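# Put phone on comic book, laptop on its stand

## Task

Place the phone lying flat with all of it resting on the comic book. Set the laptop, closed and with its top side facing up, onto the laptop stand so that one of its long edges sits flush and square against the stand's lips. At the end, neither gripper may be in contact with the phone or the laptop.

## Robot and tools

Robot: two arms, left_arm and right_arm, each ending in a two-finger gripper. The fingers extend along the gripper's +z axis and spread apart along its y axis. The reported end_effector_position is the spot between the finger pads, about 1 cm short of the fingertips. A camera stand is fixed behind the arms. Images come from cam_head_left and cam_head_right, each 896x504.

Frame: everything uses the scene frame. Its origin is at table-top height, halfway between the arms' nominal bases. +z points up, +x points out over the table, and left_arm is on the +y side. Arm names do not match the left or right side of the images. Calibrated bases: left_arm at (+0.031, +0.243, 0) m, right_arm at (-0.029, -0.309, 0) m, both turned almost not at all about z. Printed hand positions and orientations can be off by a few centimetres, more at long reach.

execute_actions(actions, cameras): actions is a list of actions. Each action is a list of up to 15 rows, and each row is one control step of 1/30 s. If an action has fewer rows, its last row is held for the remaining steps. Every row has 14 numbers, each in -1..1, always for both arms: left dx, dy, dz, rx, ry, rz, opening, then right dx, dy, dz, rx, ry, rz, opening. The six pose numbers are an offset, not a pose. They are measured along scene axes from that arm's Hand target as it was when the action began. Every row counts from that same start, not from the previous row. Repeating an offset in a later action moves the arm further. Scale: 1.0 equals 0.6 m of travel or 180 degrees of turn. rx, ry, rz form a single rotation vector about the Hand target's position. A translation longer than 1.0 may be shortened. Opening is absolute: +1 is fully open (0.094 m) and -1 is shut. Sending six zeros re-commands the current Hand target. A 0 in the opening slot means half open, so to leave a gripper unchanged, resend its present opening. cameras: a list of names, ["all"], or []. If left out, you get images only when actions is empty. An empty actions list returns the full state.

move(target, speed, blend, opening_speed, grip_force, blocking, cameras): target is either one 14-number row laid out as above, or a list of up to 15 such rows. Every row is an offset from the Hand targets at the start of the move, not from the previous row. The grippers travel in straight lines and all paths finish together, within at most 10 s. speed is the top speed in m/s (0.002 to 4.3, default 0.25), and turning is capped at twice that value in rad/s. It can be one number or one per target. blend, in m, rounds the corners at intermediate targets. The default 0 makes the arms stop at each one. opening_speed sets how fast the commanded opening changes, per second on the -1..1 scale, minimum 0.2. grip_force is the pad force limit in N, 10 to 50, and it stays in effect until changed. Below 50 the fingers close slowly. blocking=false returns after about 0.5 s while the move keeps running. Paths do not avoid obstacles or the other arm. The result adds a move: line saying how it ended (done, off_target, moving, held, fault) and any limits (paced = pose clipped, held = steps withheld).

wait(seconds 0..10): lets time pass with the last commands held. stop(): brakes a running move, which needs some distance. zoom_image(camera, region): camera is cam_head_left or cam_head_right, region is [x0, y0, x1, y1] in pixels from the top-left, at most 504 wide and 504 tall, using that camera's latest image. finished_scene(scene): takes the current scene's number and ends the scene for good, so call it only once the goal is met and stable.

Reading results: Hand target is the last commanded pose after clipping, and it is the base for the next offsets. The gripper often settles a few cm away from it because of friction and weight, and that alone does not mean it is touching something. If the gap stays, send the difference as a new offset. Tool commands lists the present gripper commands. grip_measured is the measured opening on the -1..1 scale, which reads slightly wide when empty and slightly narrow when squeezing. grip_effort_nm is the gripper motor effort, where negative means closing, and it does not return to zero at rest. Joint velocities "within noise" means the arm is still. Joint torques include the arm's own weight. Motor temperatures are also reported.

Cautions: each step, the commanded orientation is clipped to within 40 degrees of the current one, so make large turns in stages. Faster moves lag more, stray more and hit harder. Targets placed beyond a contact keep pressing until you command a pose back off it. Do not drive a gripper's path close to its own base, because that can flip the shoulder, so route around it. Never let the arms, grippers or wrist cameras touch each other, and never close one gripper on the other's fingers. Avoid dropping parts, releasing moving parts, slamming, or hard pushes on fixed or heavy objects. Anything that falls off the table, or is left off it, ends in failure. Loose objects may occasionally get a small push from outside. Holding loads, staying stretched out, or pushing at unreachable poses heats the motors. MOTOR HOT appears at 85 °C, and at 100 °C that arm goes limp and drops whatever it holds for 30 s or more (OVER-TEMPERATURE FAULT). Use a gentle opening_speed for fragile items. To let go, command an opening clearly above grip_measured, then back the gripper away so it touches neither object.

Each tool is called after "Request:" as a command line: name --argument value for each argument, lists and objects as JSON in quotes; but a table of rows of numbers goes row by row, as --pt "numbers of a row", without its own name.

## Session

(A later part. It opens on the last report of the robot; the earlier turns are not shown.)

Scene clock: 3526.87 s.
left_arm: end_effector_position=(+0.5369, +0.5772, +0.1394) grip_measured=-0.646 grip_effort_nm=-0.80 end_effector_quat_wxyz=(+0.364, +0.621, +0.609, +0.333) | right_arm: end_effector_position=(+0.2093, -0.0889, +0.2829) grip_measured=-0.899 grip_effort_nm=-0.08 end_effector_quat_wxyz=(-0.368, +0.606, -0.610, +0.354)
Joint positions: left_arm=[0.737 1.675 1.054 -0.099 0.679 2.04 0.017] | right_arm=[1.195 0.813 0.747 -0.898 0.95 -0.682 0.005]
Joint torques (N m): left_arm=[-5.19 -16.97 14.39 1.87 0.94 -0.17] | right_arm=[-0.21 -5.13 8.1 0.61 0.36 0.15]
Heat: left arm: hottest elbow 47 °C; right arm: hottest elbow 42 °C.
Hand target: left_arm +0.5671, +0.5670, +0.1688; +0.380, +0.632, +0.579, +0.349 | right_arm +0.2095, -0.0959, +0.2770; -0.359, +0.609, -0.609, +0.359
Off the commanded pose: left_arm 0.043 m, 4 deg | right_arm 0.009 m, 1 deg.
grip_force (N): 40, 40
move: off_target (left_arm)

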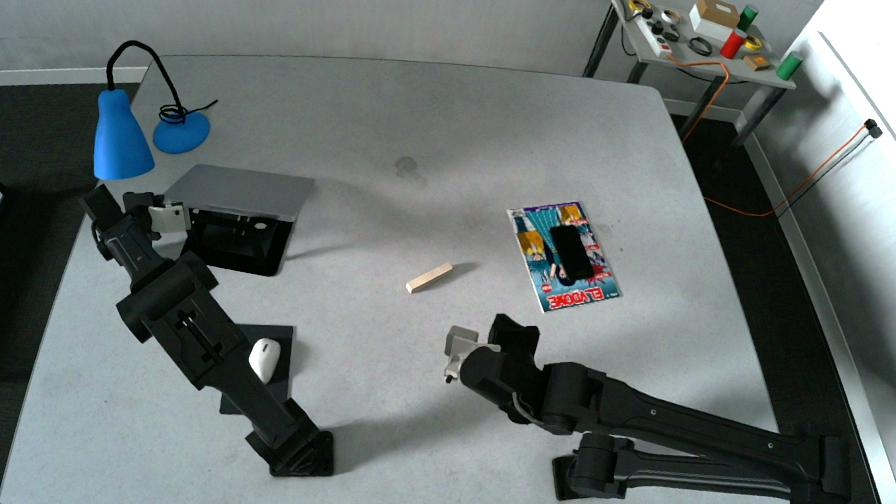

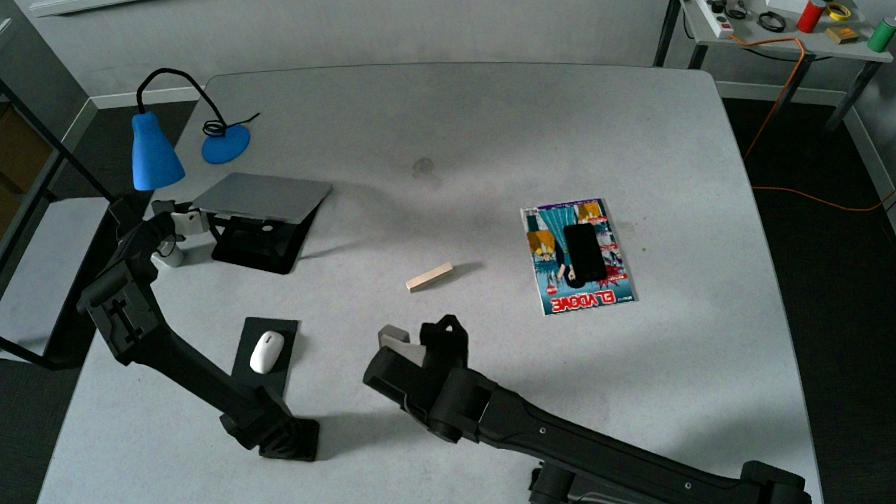

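Request:
move --target '[0.0, 0.0, 0.0333, 0, 0, 0, -0.85, 0, 0, 0, 0, 0, 0, -0.9]' --speed 0.06 --cameras '["cam_head_left", "cam_head_right"]'

Request:
zoom_image --camera "cam_head_right" --region '[150, 160, 350, 290]'

Request:
zoom_image --camera "cam_head_left" --region '[120, 155, 320, 285]'

Scene clock: 3534.47 s.
left_arm: end_effector_position=(+0.5359, +0.5762, +0.1384) grip_measured=-0.647 grip_effort_nm=-0.82 end_effector_quat_wxyz=(+0.364, +0.622, +0.613, +0.325) | right_arm: end_effector_position=(+0.2093, -0.0889, +0.2829) grip_measured=-0.899 grip_effort_nm=-0.08 end_effector_quat_wxyz=(-0.368, +0.606, -0.610, +0.354)
Joint positions: left_arm=[0.737 1.675 1.059 -0.124 0.679 2.042 0.017] | right_arm=[1.195 0.813 0.747 -0.898 0.95 -0.682 0.005]
Joint torques (N m): left_arm=[-4.19 -19.25 15.75 0.72 0.93 -0.23] | right_arm=[-0.21 -5.13 8.1 0.59 0.35 0.15]
Heat: left arm: hottest elbow 47 °C; right arm: hottest elbow 42 °C.
Hand target: left_arm +0.5671, +0.5670, +0.1889; +0.380, +0.632, +0.579, +0.349 | right_arm +0.2095, -0.0959, +0.2770; -0.359, +0.609, -0.609, +0.359
Off the commanded pose: left_arm 0.060 m, 5 deg | right_arm 0.009 m, 1 deg.
grip_force (N): 40, 40
move: off_target (left_arm)

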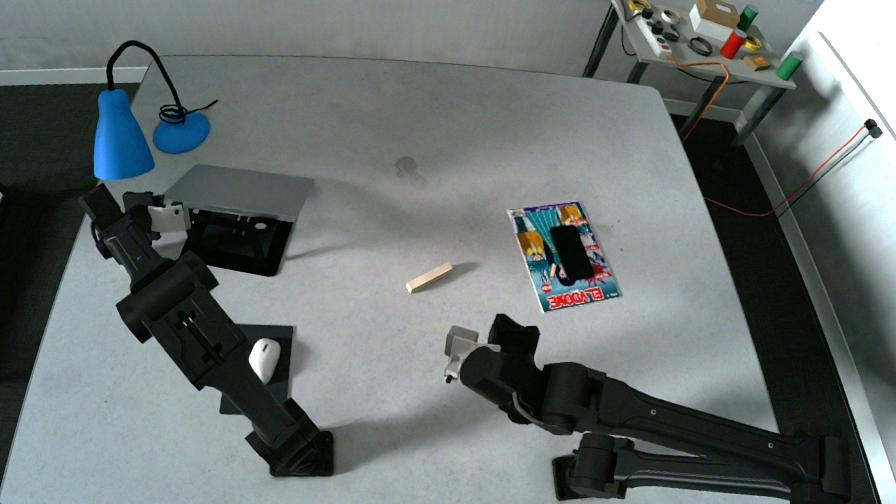

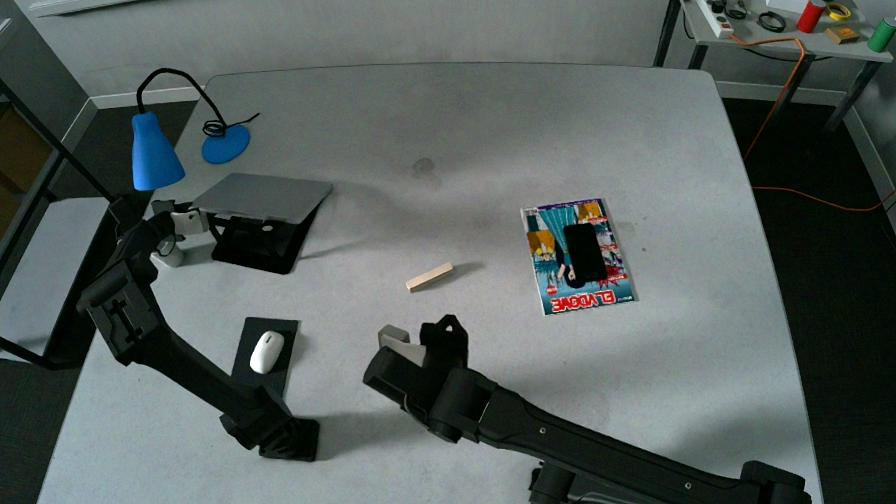

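Scaled by 2.520.

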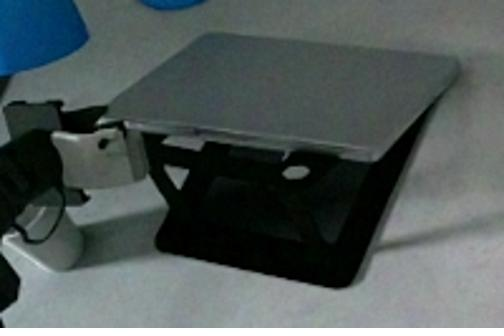

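Scaled by 2.520.

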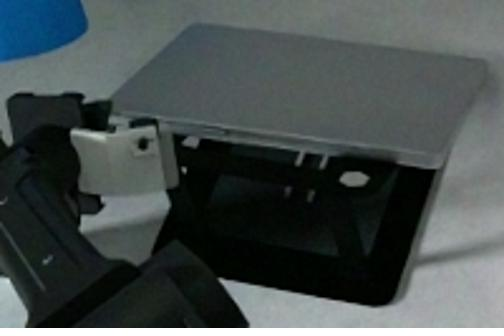

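Request:
move --target '[0.0167, 0.0083, 0.0333, 0, 0, 0, -0.85, 0, 0, 0, 0, 0, 0, -0.9]' --speed 0.06 --cameras '["cam_head_left", "cam_head_right"]'

Request:
zoom_image --camera "cam_head_right" --region '[150, 160, 350, 290]'

Request:
zoom_image --camera "cam_head_left" --region '[120, 155, 320, 285]'

Scene clock: 3541.53 s.
left_arm: end_effector_position=(+0.5358, +0.5761, +0.1407) grip_measured=-0.647 grip_effort_nm=-0.82 end_effector_quat_wxyz=(+0.362, +0.622, +0.622, +0.309) | right_arm: end_effector_position=(+0.2093, -0.0889, +0.2829) grip_measured=-0.899 grip_effort_nm=-0.08 end_effector_quat_wxyz=(-0.368, +0.606, -0.610, +0.354)
Joint positions: left_arm=[0.736 1.673 1.083 -0.187 0.675 2.044 0.017] | right_arm=[1.195 0.813 0.747 -0.898 0.95 -0.682 0.005]
Joint torques (N m): left_arm=[-4.13 -20.13 18.13 1.13 0.98 -0.28] | right_arm=[-0.21 -5.19 8.1 0.58 0.35 0.14]
Heat: left arm: hottest elbow 47 °C; right arm: hottest elbow 42 °C.
Hand target: left_arm +0.5770, +0.5720, +0.2087; +0.380, +0.631, +0.579, +0.349 | right_arm +0.2095, -0.0959, +0.2770; -0.359, +0.609, -0.609, +0.359
Off the commanded pose: left_arm 0.080 m, 7 deg | right_arm 0.009 m, 1 deg.
grip_force (N): 40, 40
move: off_target (left_arm)

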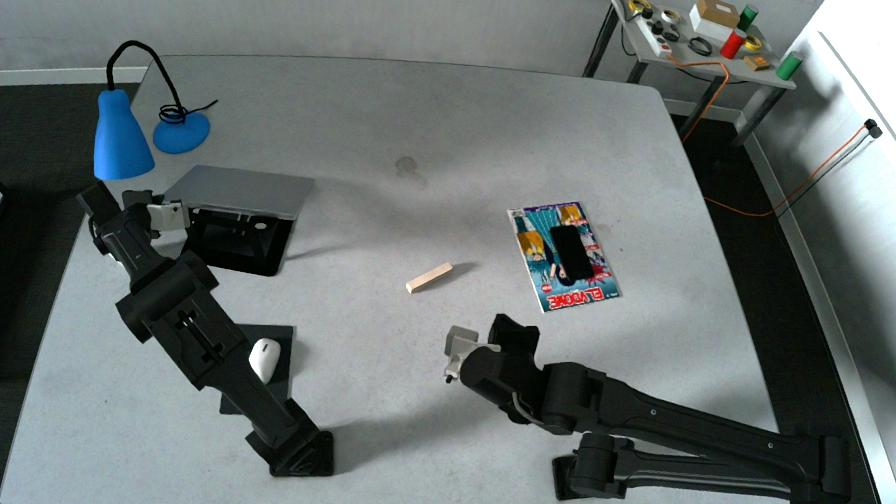

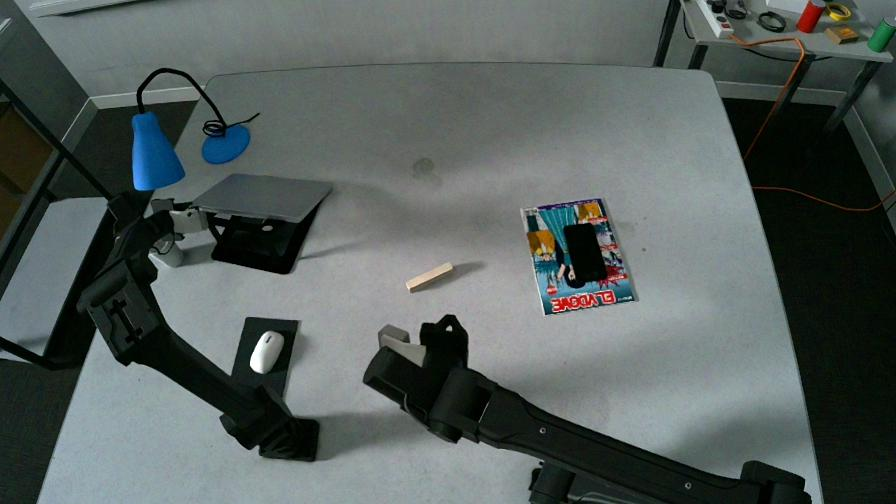

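Scaled by 2.520.

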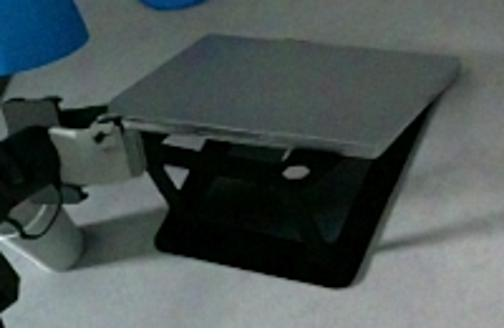

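Scaled by 2.520.

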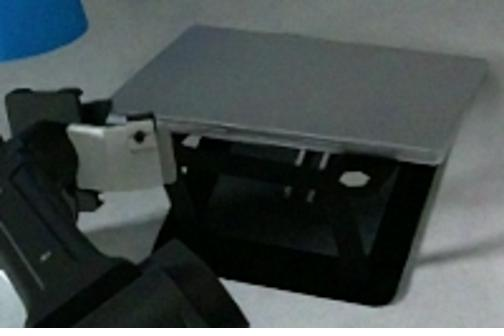

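Request:
zoom_image --camera "cam_head_right" --region '[226, 164, 286, 190]'

Request:
zoom_image --camera "cam_head_right" --region '[280, 168, 340, 198]'

Request:
zoom_image --camera "cam_head_left" --region '[188, 156, 258, 188]'

Request:
zoom_image --camera "cam_head_left" --region '[180, 195, 300, 240]'

Scaled by 8.400.

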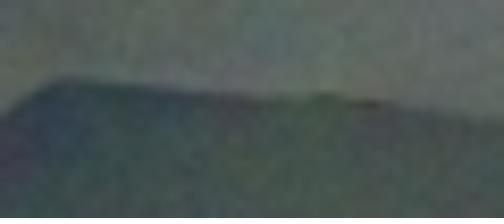

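Scaled by 8.400.

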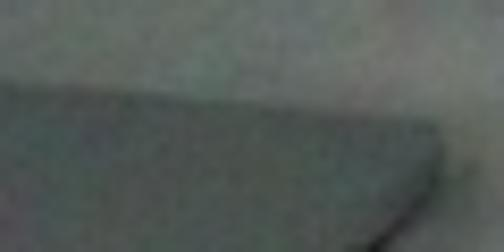

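Scaled by 7.200.

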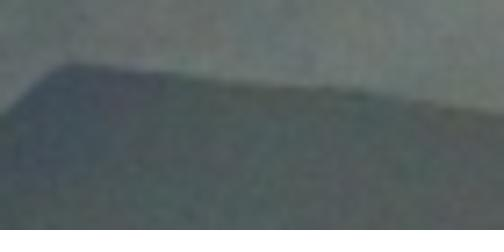

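Scaled by 4.200.

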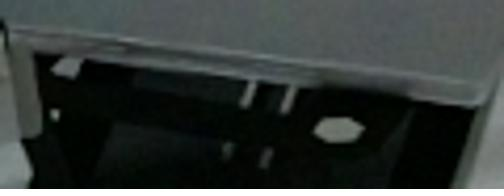

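Request:
move --target '[0.05, 0.0083, 0.0083, 0, 0, -0.02, -0.85, 0, 0, 0, 0, 0, 0, -0.9]' --speed 0.06 --cameras '["cam_head_left", "cam_head_right"]'

Request:
zoom_image --camera "cam_head_right" --region '[150, 160, 350, 290]'

Request:
zoom_image --camera "cam_head_left" --region '[120, 155, 320, 285]'

Scene clock: 3557.27 s.
left_arm: end_effector_position=(+0.5594, +0.5836, +0.1508) grip_measured=-0.647 grip_effort_nm=-0.82 end_effector_quat_wxyz=(+0.368, +0.638, +0.606, +0.301) | right_arm: end_effector_position=(+0.2093, -0.0889, +0.2829) grip_measured=-0.899 grip_effort_nm=-0.08 end_effector_quat_wxyz=(-0.368, +0.606, -0.610, +0.354)
Joint positions: left_arm=[0.724 1.722 1.185 -0.26 0.701 2.08 0.017] | right_arm=[1.195 0.813 0.747 -0.898 0.95 -0.682 0.005]
Joint torques (N m): left_arm=[-5.71 -19.72 19.41 1.2 1.42 -0.23] | right_arm=[-0.15 -5.07 8.09 0.57 0.36 0.15]
Heat: left arm: hottest elbow 51 °C; right arm: hottest elbow 42 °C.
Hand target: left_arm +0.6070, +0.5770, +0.2138; +0.391, +0.649, +0.559, +0.336 | right_arm +0.2095, -0.0959, +0.2770; -0.359, +0.609, -0.609, +0.359
Off the commanded pose: left_arm 0.079 m, 7 deg | right_arm 0.009 m, 1 deg.
grip_force (N): 40, 40
move: off_target (left_arm)

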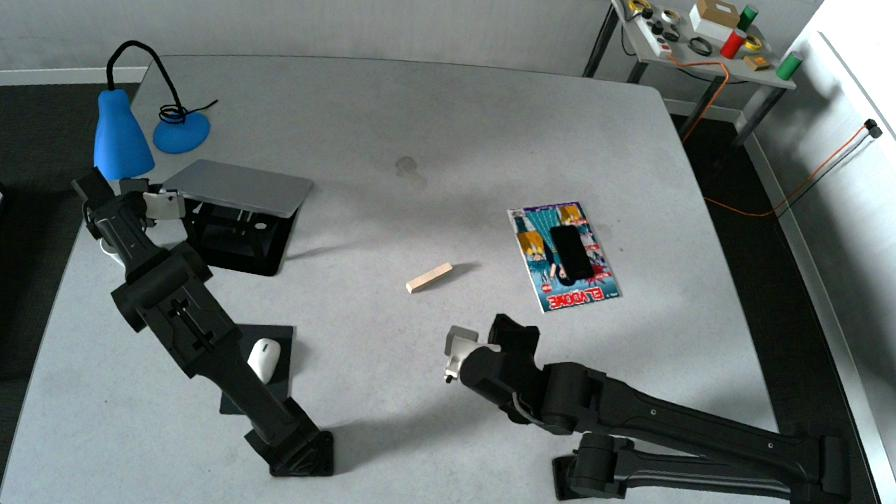

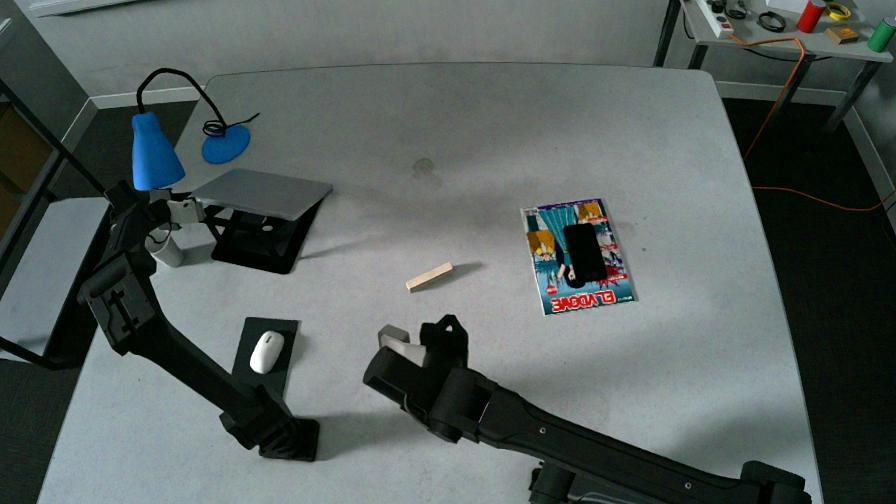

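Scaled by 2.520.

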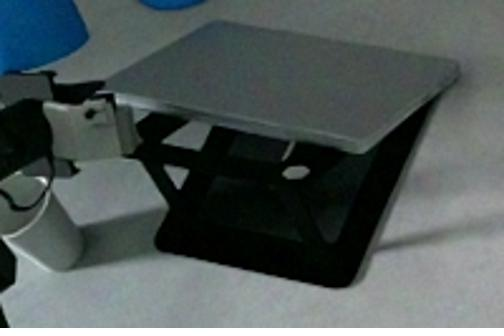

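Scaled by 2.520.

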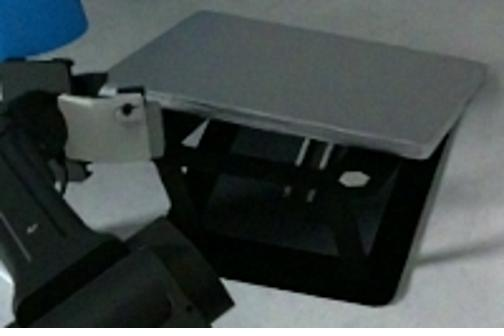

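Request:
zoom_image --camera "cam_head_right" --region '[226, 160, 286, 190]'

Request:
zoom_image --camera "cam_head_right" --region '[280, 168, 340, 198]'

Request:
zoom_image --camera "cam_head_left" --region '[196, 152, 256, 182]'

Request:
zoom_image --camera "cam_head_left" --region '[256, 160, 316, 190]'

Scaled by 8.400.

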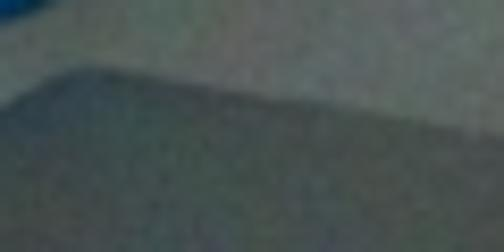

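Scaled by 8.400.

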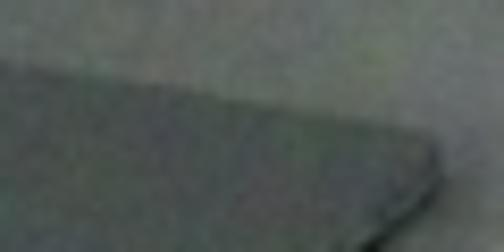

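Scaled by 8.400.

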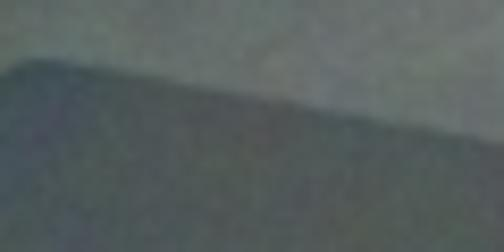

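Scaled by 8.400.

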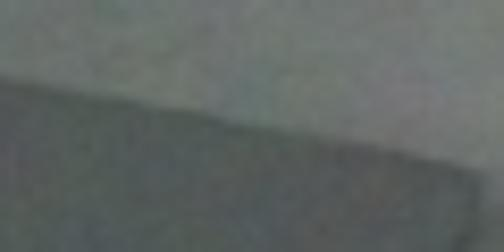

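Request:
move --target '[-0.0117, 0, -0.05, 0, 0, 0, -0.85, 0, 0, 0, 0, 0, 0, -0.9]' --speed 0.06 --cameras '[]'

Scene clock: 3578.87 s.
left_arm: end_effector_position=(+0.5641, +0.5861, +0.1404) grip_measured=-0.647 grip_effort_nm=-0.82 end_effector_quat_wxyz=(+0.373, +0.639, +0.601, +0.304) | right_arm: end_effector_position=(+0.2093, -0.0889, +0.2829) grip_measured=-0.899 grip_effort_nm=-0.08 end_effector_quat_wxyz=(-0.368, +0.606, -0.610, +0.354)
Joint positions: left_arm=[0.724 1.75 1.185 -0.222 0.711 2.081 0.017] | right_arm=[1.195 0.813 0.747 -0.898 0.95 -0.682 0.005]
Joint torques (N m): left_arm=[-3.78 -19.14 15.24 2.56 1.23 -0.13] | right_arm=[-0.15 -5.07 8.1 0.59 0.36 0.14]
Motor temperatures (°C): left_arm=[23 29 55 24 30 24 27] | right_arm=[26 34 42 25 24 23 24]
Heat: left arm: hottest elbow 55 °C; right arm: hottest elbow 42 °C.
Hand target: left_arm +0.6000, +0.5771, +0.1836; +0.391, +0.649, +0.559, +0.336 | right_arm +0.2095, -0.0959, +0.2770; -0.359, +0.609, -0.609, +0.359
Off the commanded pose: left_arm 0.057 m, 6 deg | right_arm 0.009 m, 1 deg.
grip_force (N): 40, 40
move: off_target (left_arm)
No camera images: "cameras" was empty.

Request:
move --target '[-0.0417, 0, -0.0083, 0, 0, 0, -0.85, 0, 0, 0, 0, 0, 0, -0.9]' --speed 0.06 --cameras '["cam_head_left", "cam_head_right"]'

Request:
zoom_image --camera "cam_head_right" --region '[150, 160, 350, 290]'

Request:
zoom_image --camera "cam_head_left" --region '[120, 155, 320, 285]'

Scene clock: 3583.00 s.
left_arm: end_effector_position=(+0.5641, +0.5857, +0.1421) grip_measured=-0.647 grip_effort_nm=-0.82 end_effector_quat_wxyz=(+0.379, +0.639, +0.595, +0.308) | right_arm: end_effector_position=(+0.2093, -0.0889, +0.2829) grip_measured=-0.899 grip_effort_nm=-0.08 end_effector_quat_wxyz=(-0.368, +0.606, -0.610, +0.354)
Joint positions: left_arm=[0.727 1.75 1.18 -0.206 0.728 2.081 0.017] | right_arm=[1.195 0.813 0.747 -0.898 0.95 -0.682 0.005]
Joint torques (N m): left_arm=[-2.37 -21.66 10.51 2.51 1.27 -0.04] | right_arm=[-0.15 -5.13 8.08 0.58 0.36 0.14]
Motor temperatures (°C): left_arm=[23 29 55 24 30 24 27] | right_arm=[26 34 42 25 24 23 24]
Heat: left arm: hottest elbow 55 °C; right arm: hottest elbow 42 °C.
Hand target: left_arm +0.5750, +0.5769, +0.1786; +0.391, +0.649, +0.559, +0.336 | right_arm +0.2095, -0.0959, +0.2770; -0.359, +0.609, -0.609, +0.359
Off the commanded pose: left_arm 0.039 m, 6 deg | right_arm 0.009 m, 1 deg.
joint sent to its limit (left arm) — joint 6 (wrist roll), upper limit. The joint targets still meet the commanded pose.
grip_force (N): 40, 40
move: off_target (left_arm)

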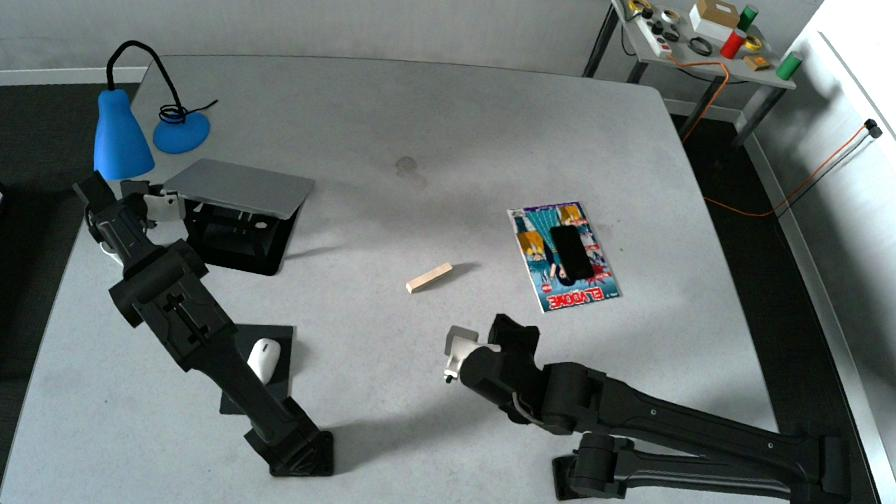

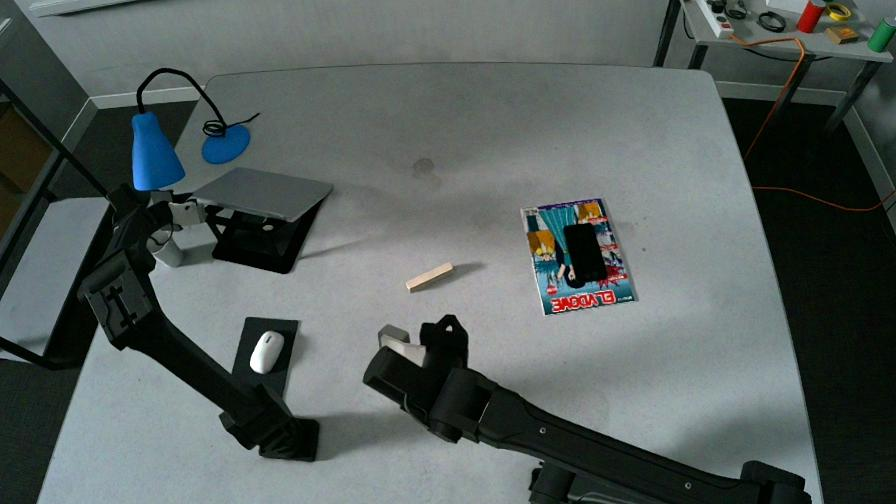

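Scaled by 2.520.

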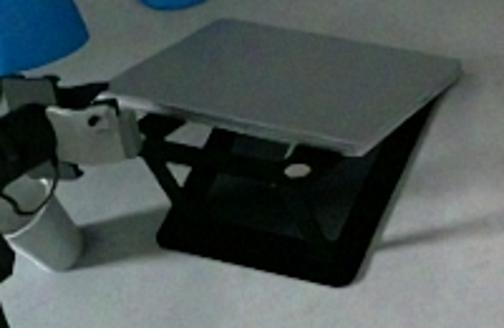

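Scaled by 2.520.

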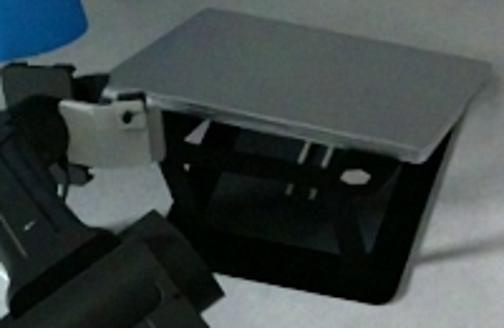

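Request:
move --target '[0, 0, -0.0333, 0, 0, 0, -0.85, 0, 0, 0, 0, 0, 0, -0.9]' --speed 0.06 --cameras '["cam_head_left", "cam_head_right"]'

Request:
zoom_image --camera "cam_head_right" --region '[150, 160, 350, 290]'

Request:
zoom_image --camera "cam_head_left" --region '[120, 155, 320, 285]'

Scene clock: 3594.43 s.
left_arm: end_effector_position=(+0.5654, +0.5855, +0.1429) grip_measured=-0.647 grip_effort_nm=-0.82 end_effector_quat_wxyz=(+0.383, +0.639, +0.586, +0.319) | right_arm: end_effector_position=(+0.2093, -0.0889, +0.2829) grip_measured=-0.899 grip_effort_nm=-0.08 end_effector_quat_wxyz=(-0.368, +0.606, -0.610, +0.354)
Joint positions: left_arm=[0.727 1.75 1.168 -0.164 0.736 2.078 0.017] | right_arm=[1.195 0.813 0.747 -0.898 0.95 -0.682 0.005]
Joint torques (N m): left_arm=[-2.43 -18.37 9.58 2.84 0.99 0.02] | right_arm=[-0.09 -5.19 8.09 0.58 0.35 0.15]
Heat: left arm: hottest elbow 51 °C; right arm: hottest elbow 42 °C.
Hand target: left_arm +0.5750, +0.5769, +0.1587; +0.391, +0.649, +0.559, +0.336 | right_arm +0.2095, -0.0959, +0.2770; -0.359, +0.609, -0.609, +0.359
Off the commanded pose: left_arm 0.020 m, 4 deg | right_arm 0.009 m, 1 deg.
joint sent to its limit (left arm) — joint 6 (wrist roll), upper limit. The joint targets still meet the commanded pose.
grip_force (N): 40, 40
move: off_target (left_arm)

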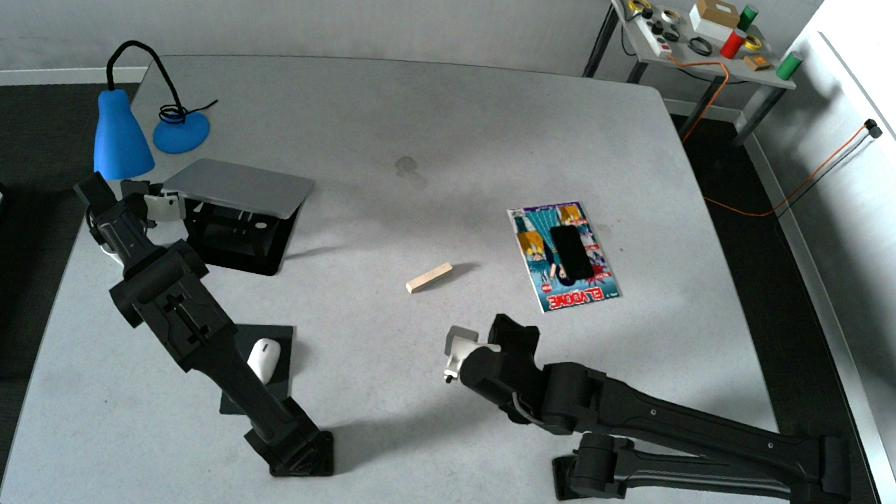

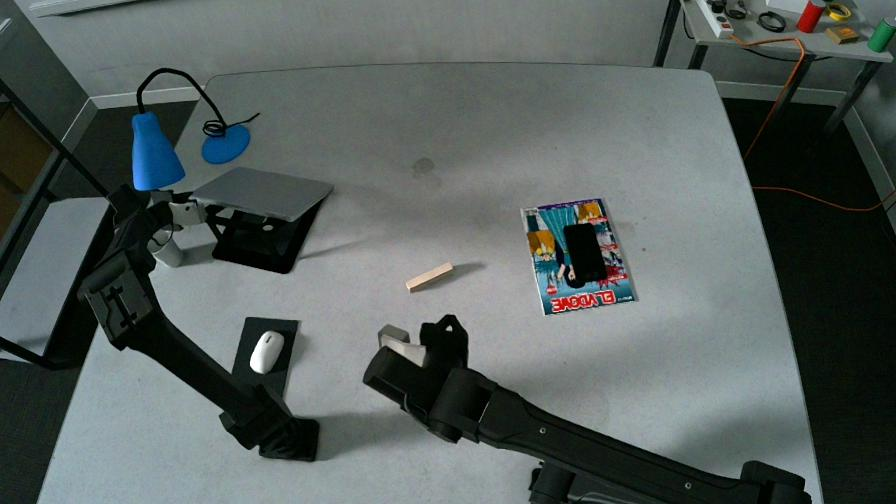

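Scaled by 2.520.

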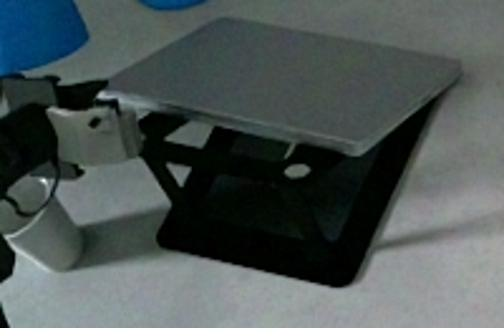

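Scaled by 2.520.

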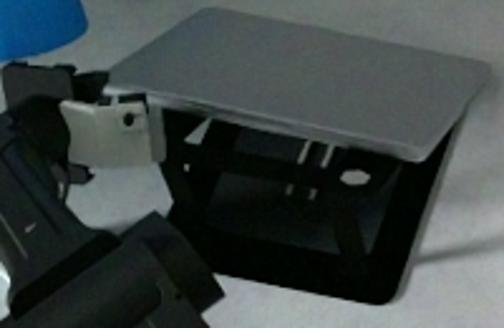

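Request:
move --target '[0, 0, -0.0333, 0, 0, 0, -0.85, 0, 0, 0, 0, 0, 0, -0.9]' --speed 0.06 --cameras '["cam_head_left", "cam_head_right"]'

Request:
zoom_image --camera "cam_head_right" --region '[150, 160, 350, 290]'

Request:
zoom_image --camera "cam_head_left" --region '[120, 155, 320, 285]'

Scene clock: 3600.77 s.
left_arm: end_effector_position=(+0.5667, +0.5858, +0.1439) grip_measured=-0.647 grip_effort_nm=-0.82 end_effector_quat_wxyz=(+0.387, +0.635, +0.581, +0.330) | right_arm: end_effector_position=(+0.2093, -0.0889, +0.2829) grip_measured=-0.899 grip_effort_nm=-0.08 end_effector_quat_wxyz=(-0.368, +0.606, -0.610, +0.354)
Joint positions: left_arm=[0.727 1.75 1.153 -0.115 0.741 2.065 0.017] | right_arm=[1.195 0.813 0.747 -0.898 0.95 -0.682 0.005]
Joint torques (N m): left_arm=[-3.14 -16.85 9.18 2.85 0.78 0.11] | right_arm=[-0.15 -5.07 8.12 0.62 0.36 0.15]
Motor temperatures (°C): left_arm=[22 29 50 24 30 24 27] | right_arm=[26 34 42 25 24 23 24]
Heat: left arm: hottest elbow 50 °C; right arm: hottest elbow 42 °C.
Hand target: left_arm +0.5750, +0.5769, +0.1387; +0.391, +0.649, +0.559, +0.336 | right_arm +0.2095, -0.0959, +0.2770; -0.359, +0.609, -0.609, +0.359
Off the commanded pose: left_arm 0.013 m, 3 deg | right_arm 0.009 m, 1 deg.
joint sent to its limit (left arm) — joint 6 (wrist roll), upper limit. The joint targets still meet the commanded pose.
grip_force (N): 40, 40
move: off_target (left_arm)

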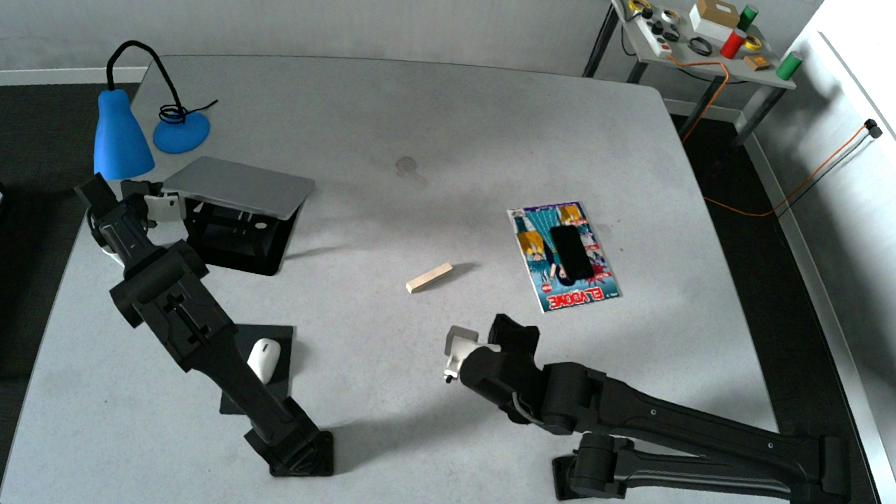

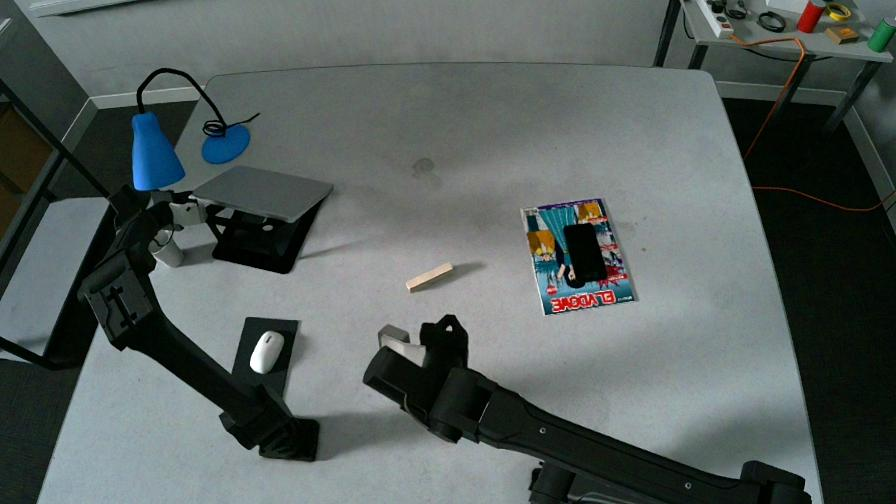

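Scaled by 2.520.

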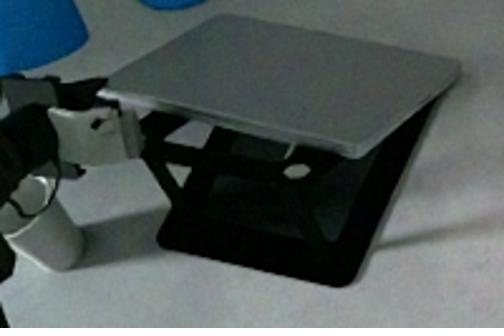

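Scaled by 2.520.

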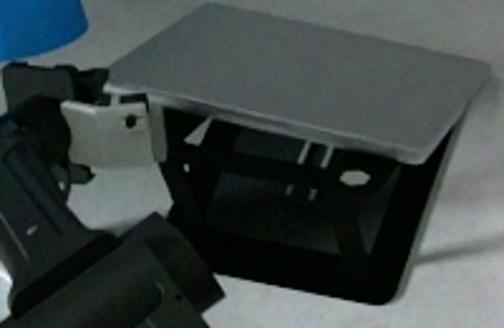

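Request:
move --target '[0, 0, -0.0417, 0, 0.014, 0, -0.85, 0, 0, 0, 0, 0, 0, -0.9]' --speed 0.06 --cameras '[]'

Scene clock: 3605.40 s.
left_arm: end_effector_position=(+0.5677, +0.5878, +0.1416) grip_measured=-0.647 grip_effort_nm=-0.82 end_effector_quat_wxyz=(+0.386, +0.632, +0.585, +0.331) | right_arm: end_effector_position=(+0.2093, -0.0889, +0.2829) grip_measured=-0.899 grip_effort_nm=-0.08 end_effector_quat_wxyz=(-0.368, +0.606, -0.610, +0.354)
Joint positions: left_arm=[0.727 1.756 1.153 -0.104 0.733 2.053 0.017] | right_arm=[1.195 0.813 0.747 -0.898 0.95 -0.682 0.005]
Joint torques (N m): left_arm=[-3.43 -15.44 8.12 2.84 0.11 0.23] | right_arm=[-0.15 -5.13 8.08 0.61 0.36 0.14]
Heat: left arm: hottest elbow 49 °C; right arm: hottest elbow 42 °C.
Hand target: left_arm +0.5751, +0.5769, +0.1136; +0.378, +0.657, +0.568, +0.322 | right_arm +0.2095, -0.0959, +0.2770; -0.359, +0.609, -0.609, +0.359
Off the commanded pose: left_arm 0.031 m, 4 deg | right_arm 0.009 m, 1 deg.
joint sent to its limit (left arm) — joint 6 (wrist roll), upper limit. The joint targets still meet the commanded pose.
grip_force (N): 40, 40
move: off_target (left_arm)
No camera images: "cameras" was empty.

Request:
move --target '[0, 0, -0.0333, 0, 0, 0, -0.85, 0, 0, 0, 0, 0, 0, -0.9]' --speed 0.06 --cameras '["cam_head_left", "cam_head_right"]'

Request:
zoom_image --camera "cam_head_right" --region '[150, 150, 350, 290]'

Request:
zoom_image --camera "cam_head_left" --region '[120, 145, 320, 285]'

Scene clock: 3610.80 s.
left_arm: end_effector_position=(+0.5714, +0.5896, +0.1410) grip_measured=-0.647 grip_effort_nm=-0.82 end_effector_quat_wxyz=(+0.389, +0.628, +0.580, +0.344) | right_arm: end_effector_position=(+0.2093, -0.0889, +0.2829) grip_measured=-0.899 grip_effort_nm=-0.08 end_effector_quat_wxyz=(-0.368, +0.606, -0.610, +0.354)
Joint positions: left_arm=[0.725 1.764 1.144 -0.049 0.733 2.036 0.017] | right_arm=[1.195 0.813 0.747 -0.898 0.95 -0.682 0.005]
Joint torques (N m): left_arm=[-3.49 -13.45 6.9 2.52 0.15 0.38] | right_arm=[-0.21 -5.01 8.09 0.59 0.35 0.14]
Heat: left arm: hottest elbow 48 °C; right arm: hottest elbow 42 °C.
Hand target: left_arm +0.5750, +0.5770, +0.0936; +0.378, +0.657, +0.568, +0.322 | right_arm +0.2095, -0.0959, +0.2770; -0.359, +0.609, -0.609, +0.359
Off the commanded pose: left_arm 0.049 m, 5 deg | right_arm 0.009 m, 1 deg.
joint sent to its limit (left arm) — joint 6 (wrist roll), upper limit. The joint targets are off in position, not in orientation.
grip_force (N): 40, 40
move: off_target (left_arm)

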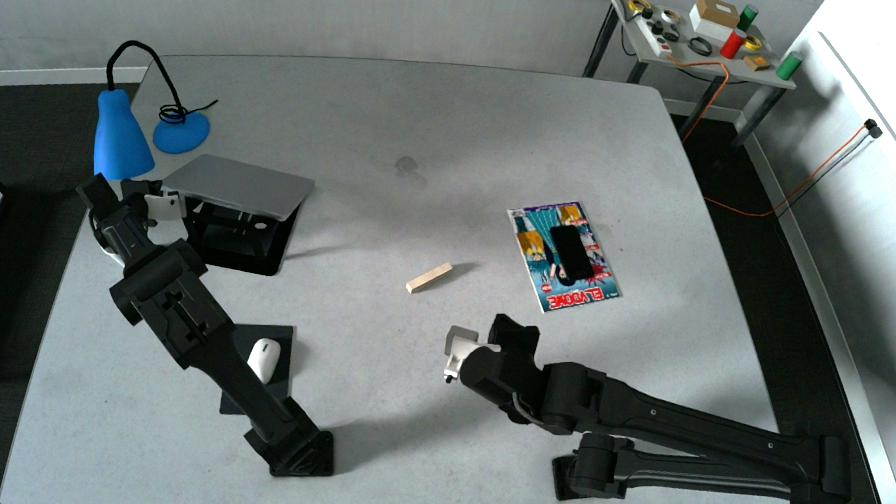

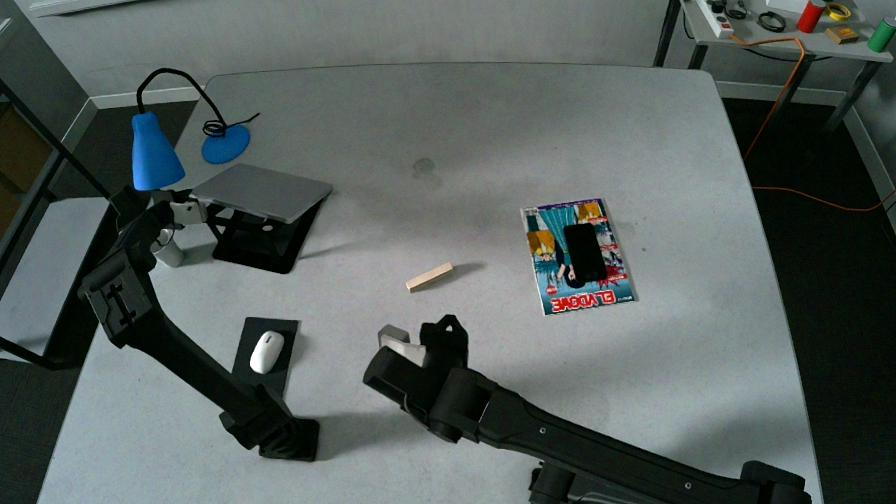

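Scaled by 2.520.

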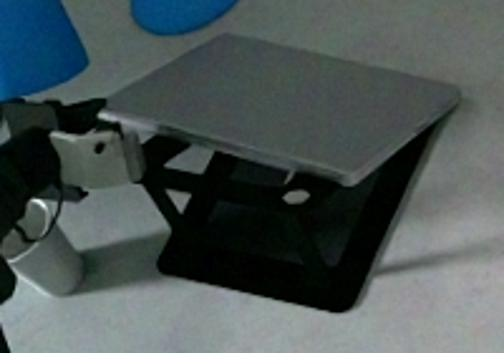

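Scaled by 2.520.

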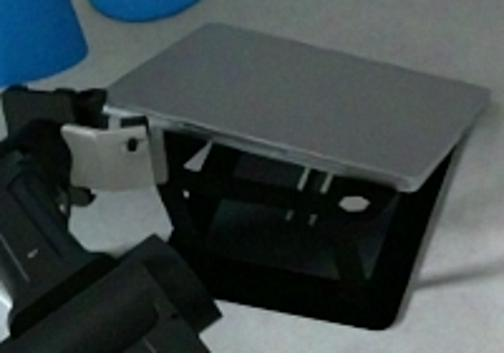

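Request:
move --target '[0, 0, 0.1, 0, 0, 0, -0.85, 0, 0, 0, 0, 0, 0, -0.9]' --speed 0.1 --cameras '["cam_head_left", "cam_head_right"]'

Request:
zoom_image --camera "cam_head_right" --region '[120, 170, 220, 290]'

Request:
zoom_image --camera "cam_head_left" --region '[70, 160, 190, 290]'

Scene clock: 3619.10 s.
left_arm: end_effector_position=(+0.5638, +0.5853, +0.1391) grip_measured=-0.647 grip_effort_nm=-0.82 end_effector_quat_wxyz=(+0.379, +0.631, +0.595, +0.322) | right_arm: end_effector_position=(+0.2093, -0.0889, +0.2829) grip_measured=-0.899 grip_effort_nm=-0.08 end_effector_quat_wxyz=(-0.368, +0.606, -0.610, +0.354)
Joint positions: left_arm=[0.724 1.746 1.15 -0.138 0.715 2.053 0.017] | right_arm=[1.195 0.813 0.747 -0.898 0.95 -0.682 0.005]
Joint torques (N m): left_arm=[-3.14 -19.02 12.19 0.43 0.77 0.23] | right_arm=[-0.09 -5.07 8.1 0.58 0.35 0.15]
Heat: left arm: hottest elbow 47 °C; right arm: hottest elbow 42 °C.
Hand target: left_arm +0.5749, +0.5770, +0.1536; +0.378, +0.656, +0.568, +0.322 | right_arm +0.2095, -0.0959, +0.2770; -0.359, +0.609, -0.609, +0.359
Off the commanded pose: left_arm 0.020 m, 4 deg | right_arm 0.009 m, 1 deg.
joint sent to its limit (left arm) — joint 6 (wrist roll), upper limit. The joint targets still meet the commanded pose.
grip_force (N): 40, 40
move: off_target (left_arm)

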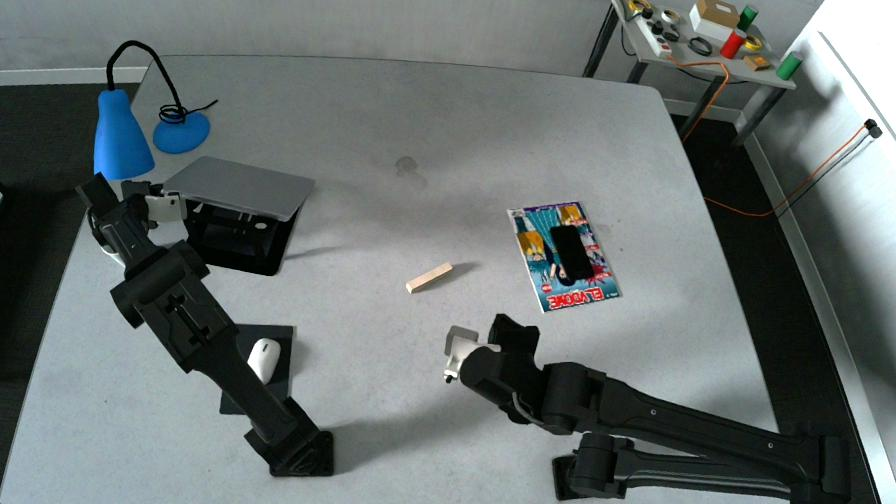

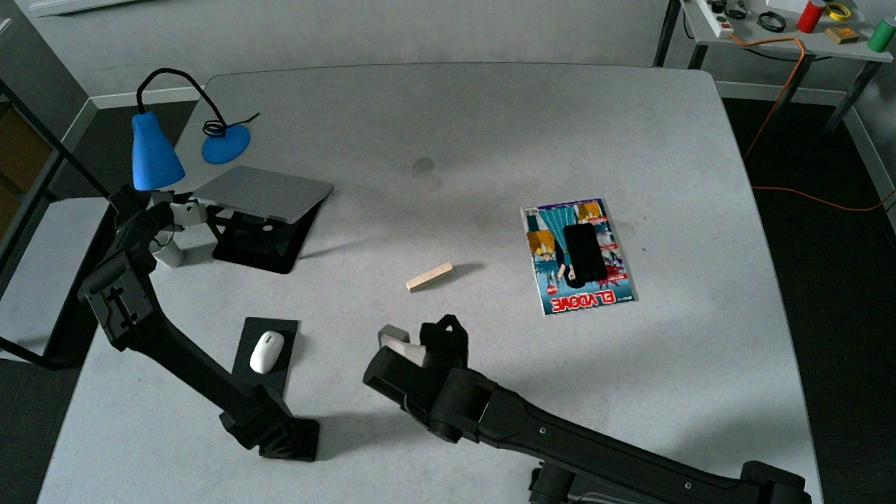

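Scaled by 4.200.

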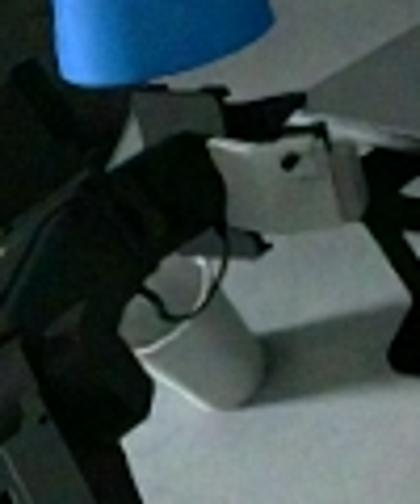

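Scaled by 3.877.

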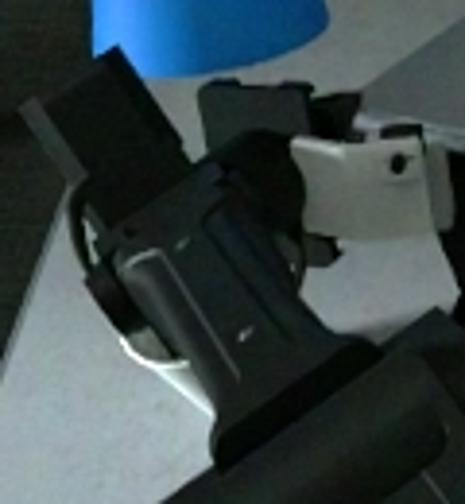

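Request:
zoom_image --camera "cam_head_right" --region '[180, 155, 340, 235]'

Request:
zoom_image --camera "cam_head_left" --region '[155, 145, 325, 235]'

Scaled by 3.150.

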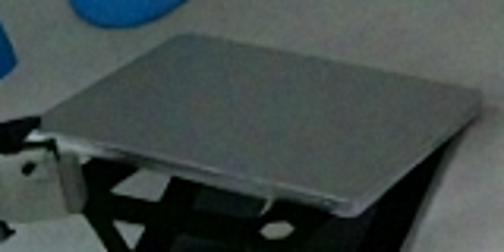

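Scaled by 2.965.

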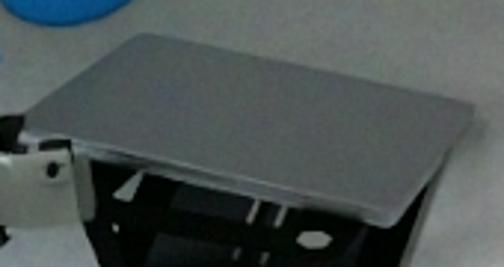

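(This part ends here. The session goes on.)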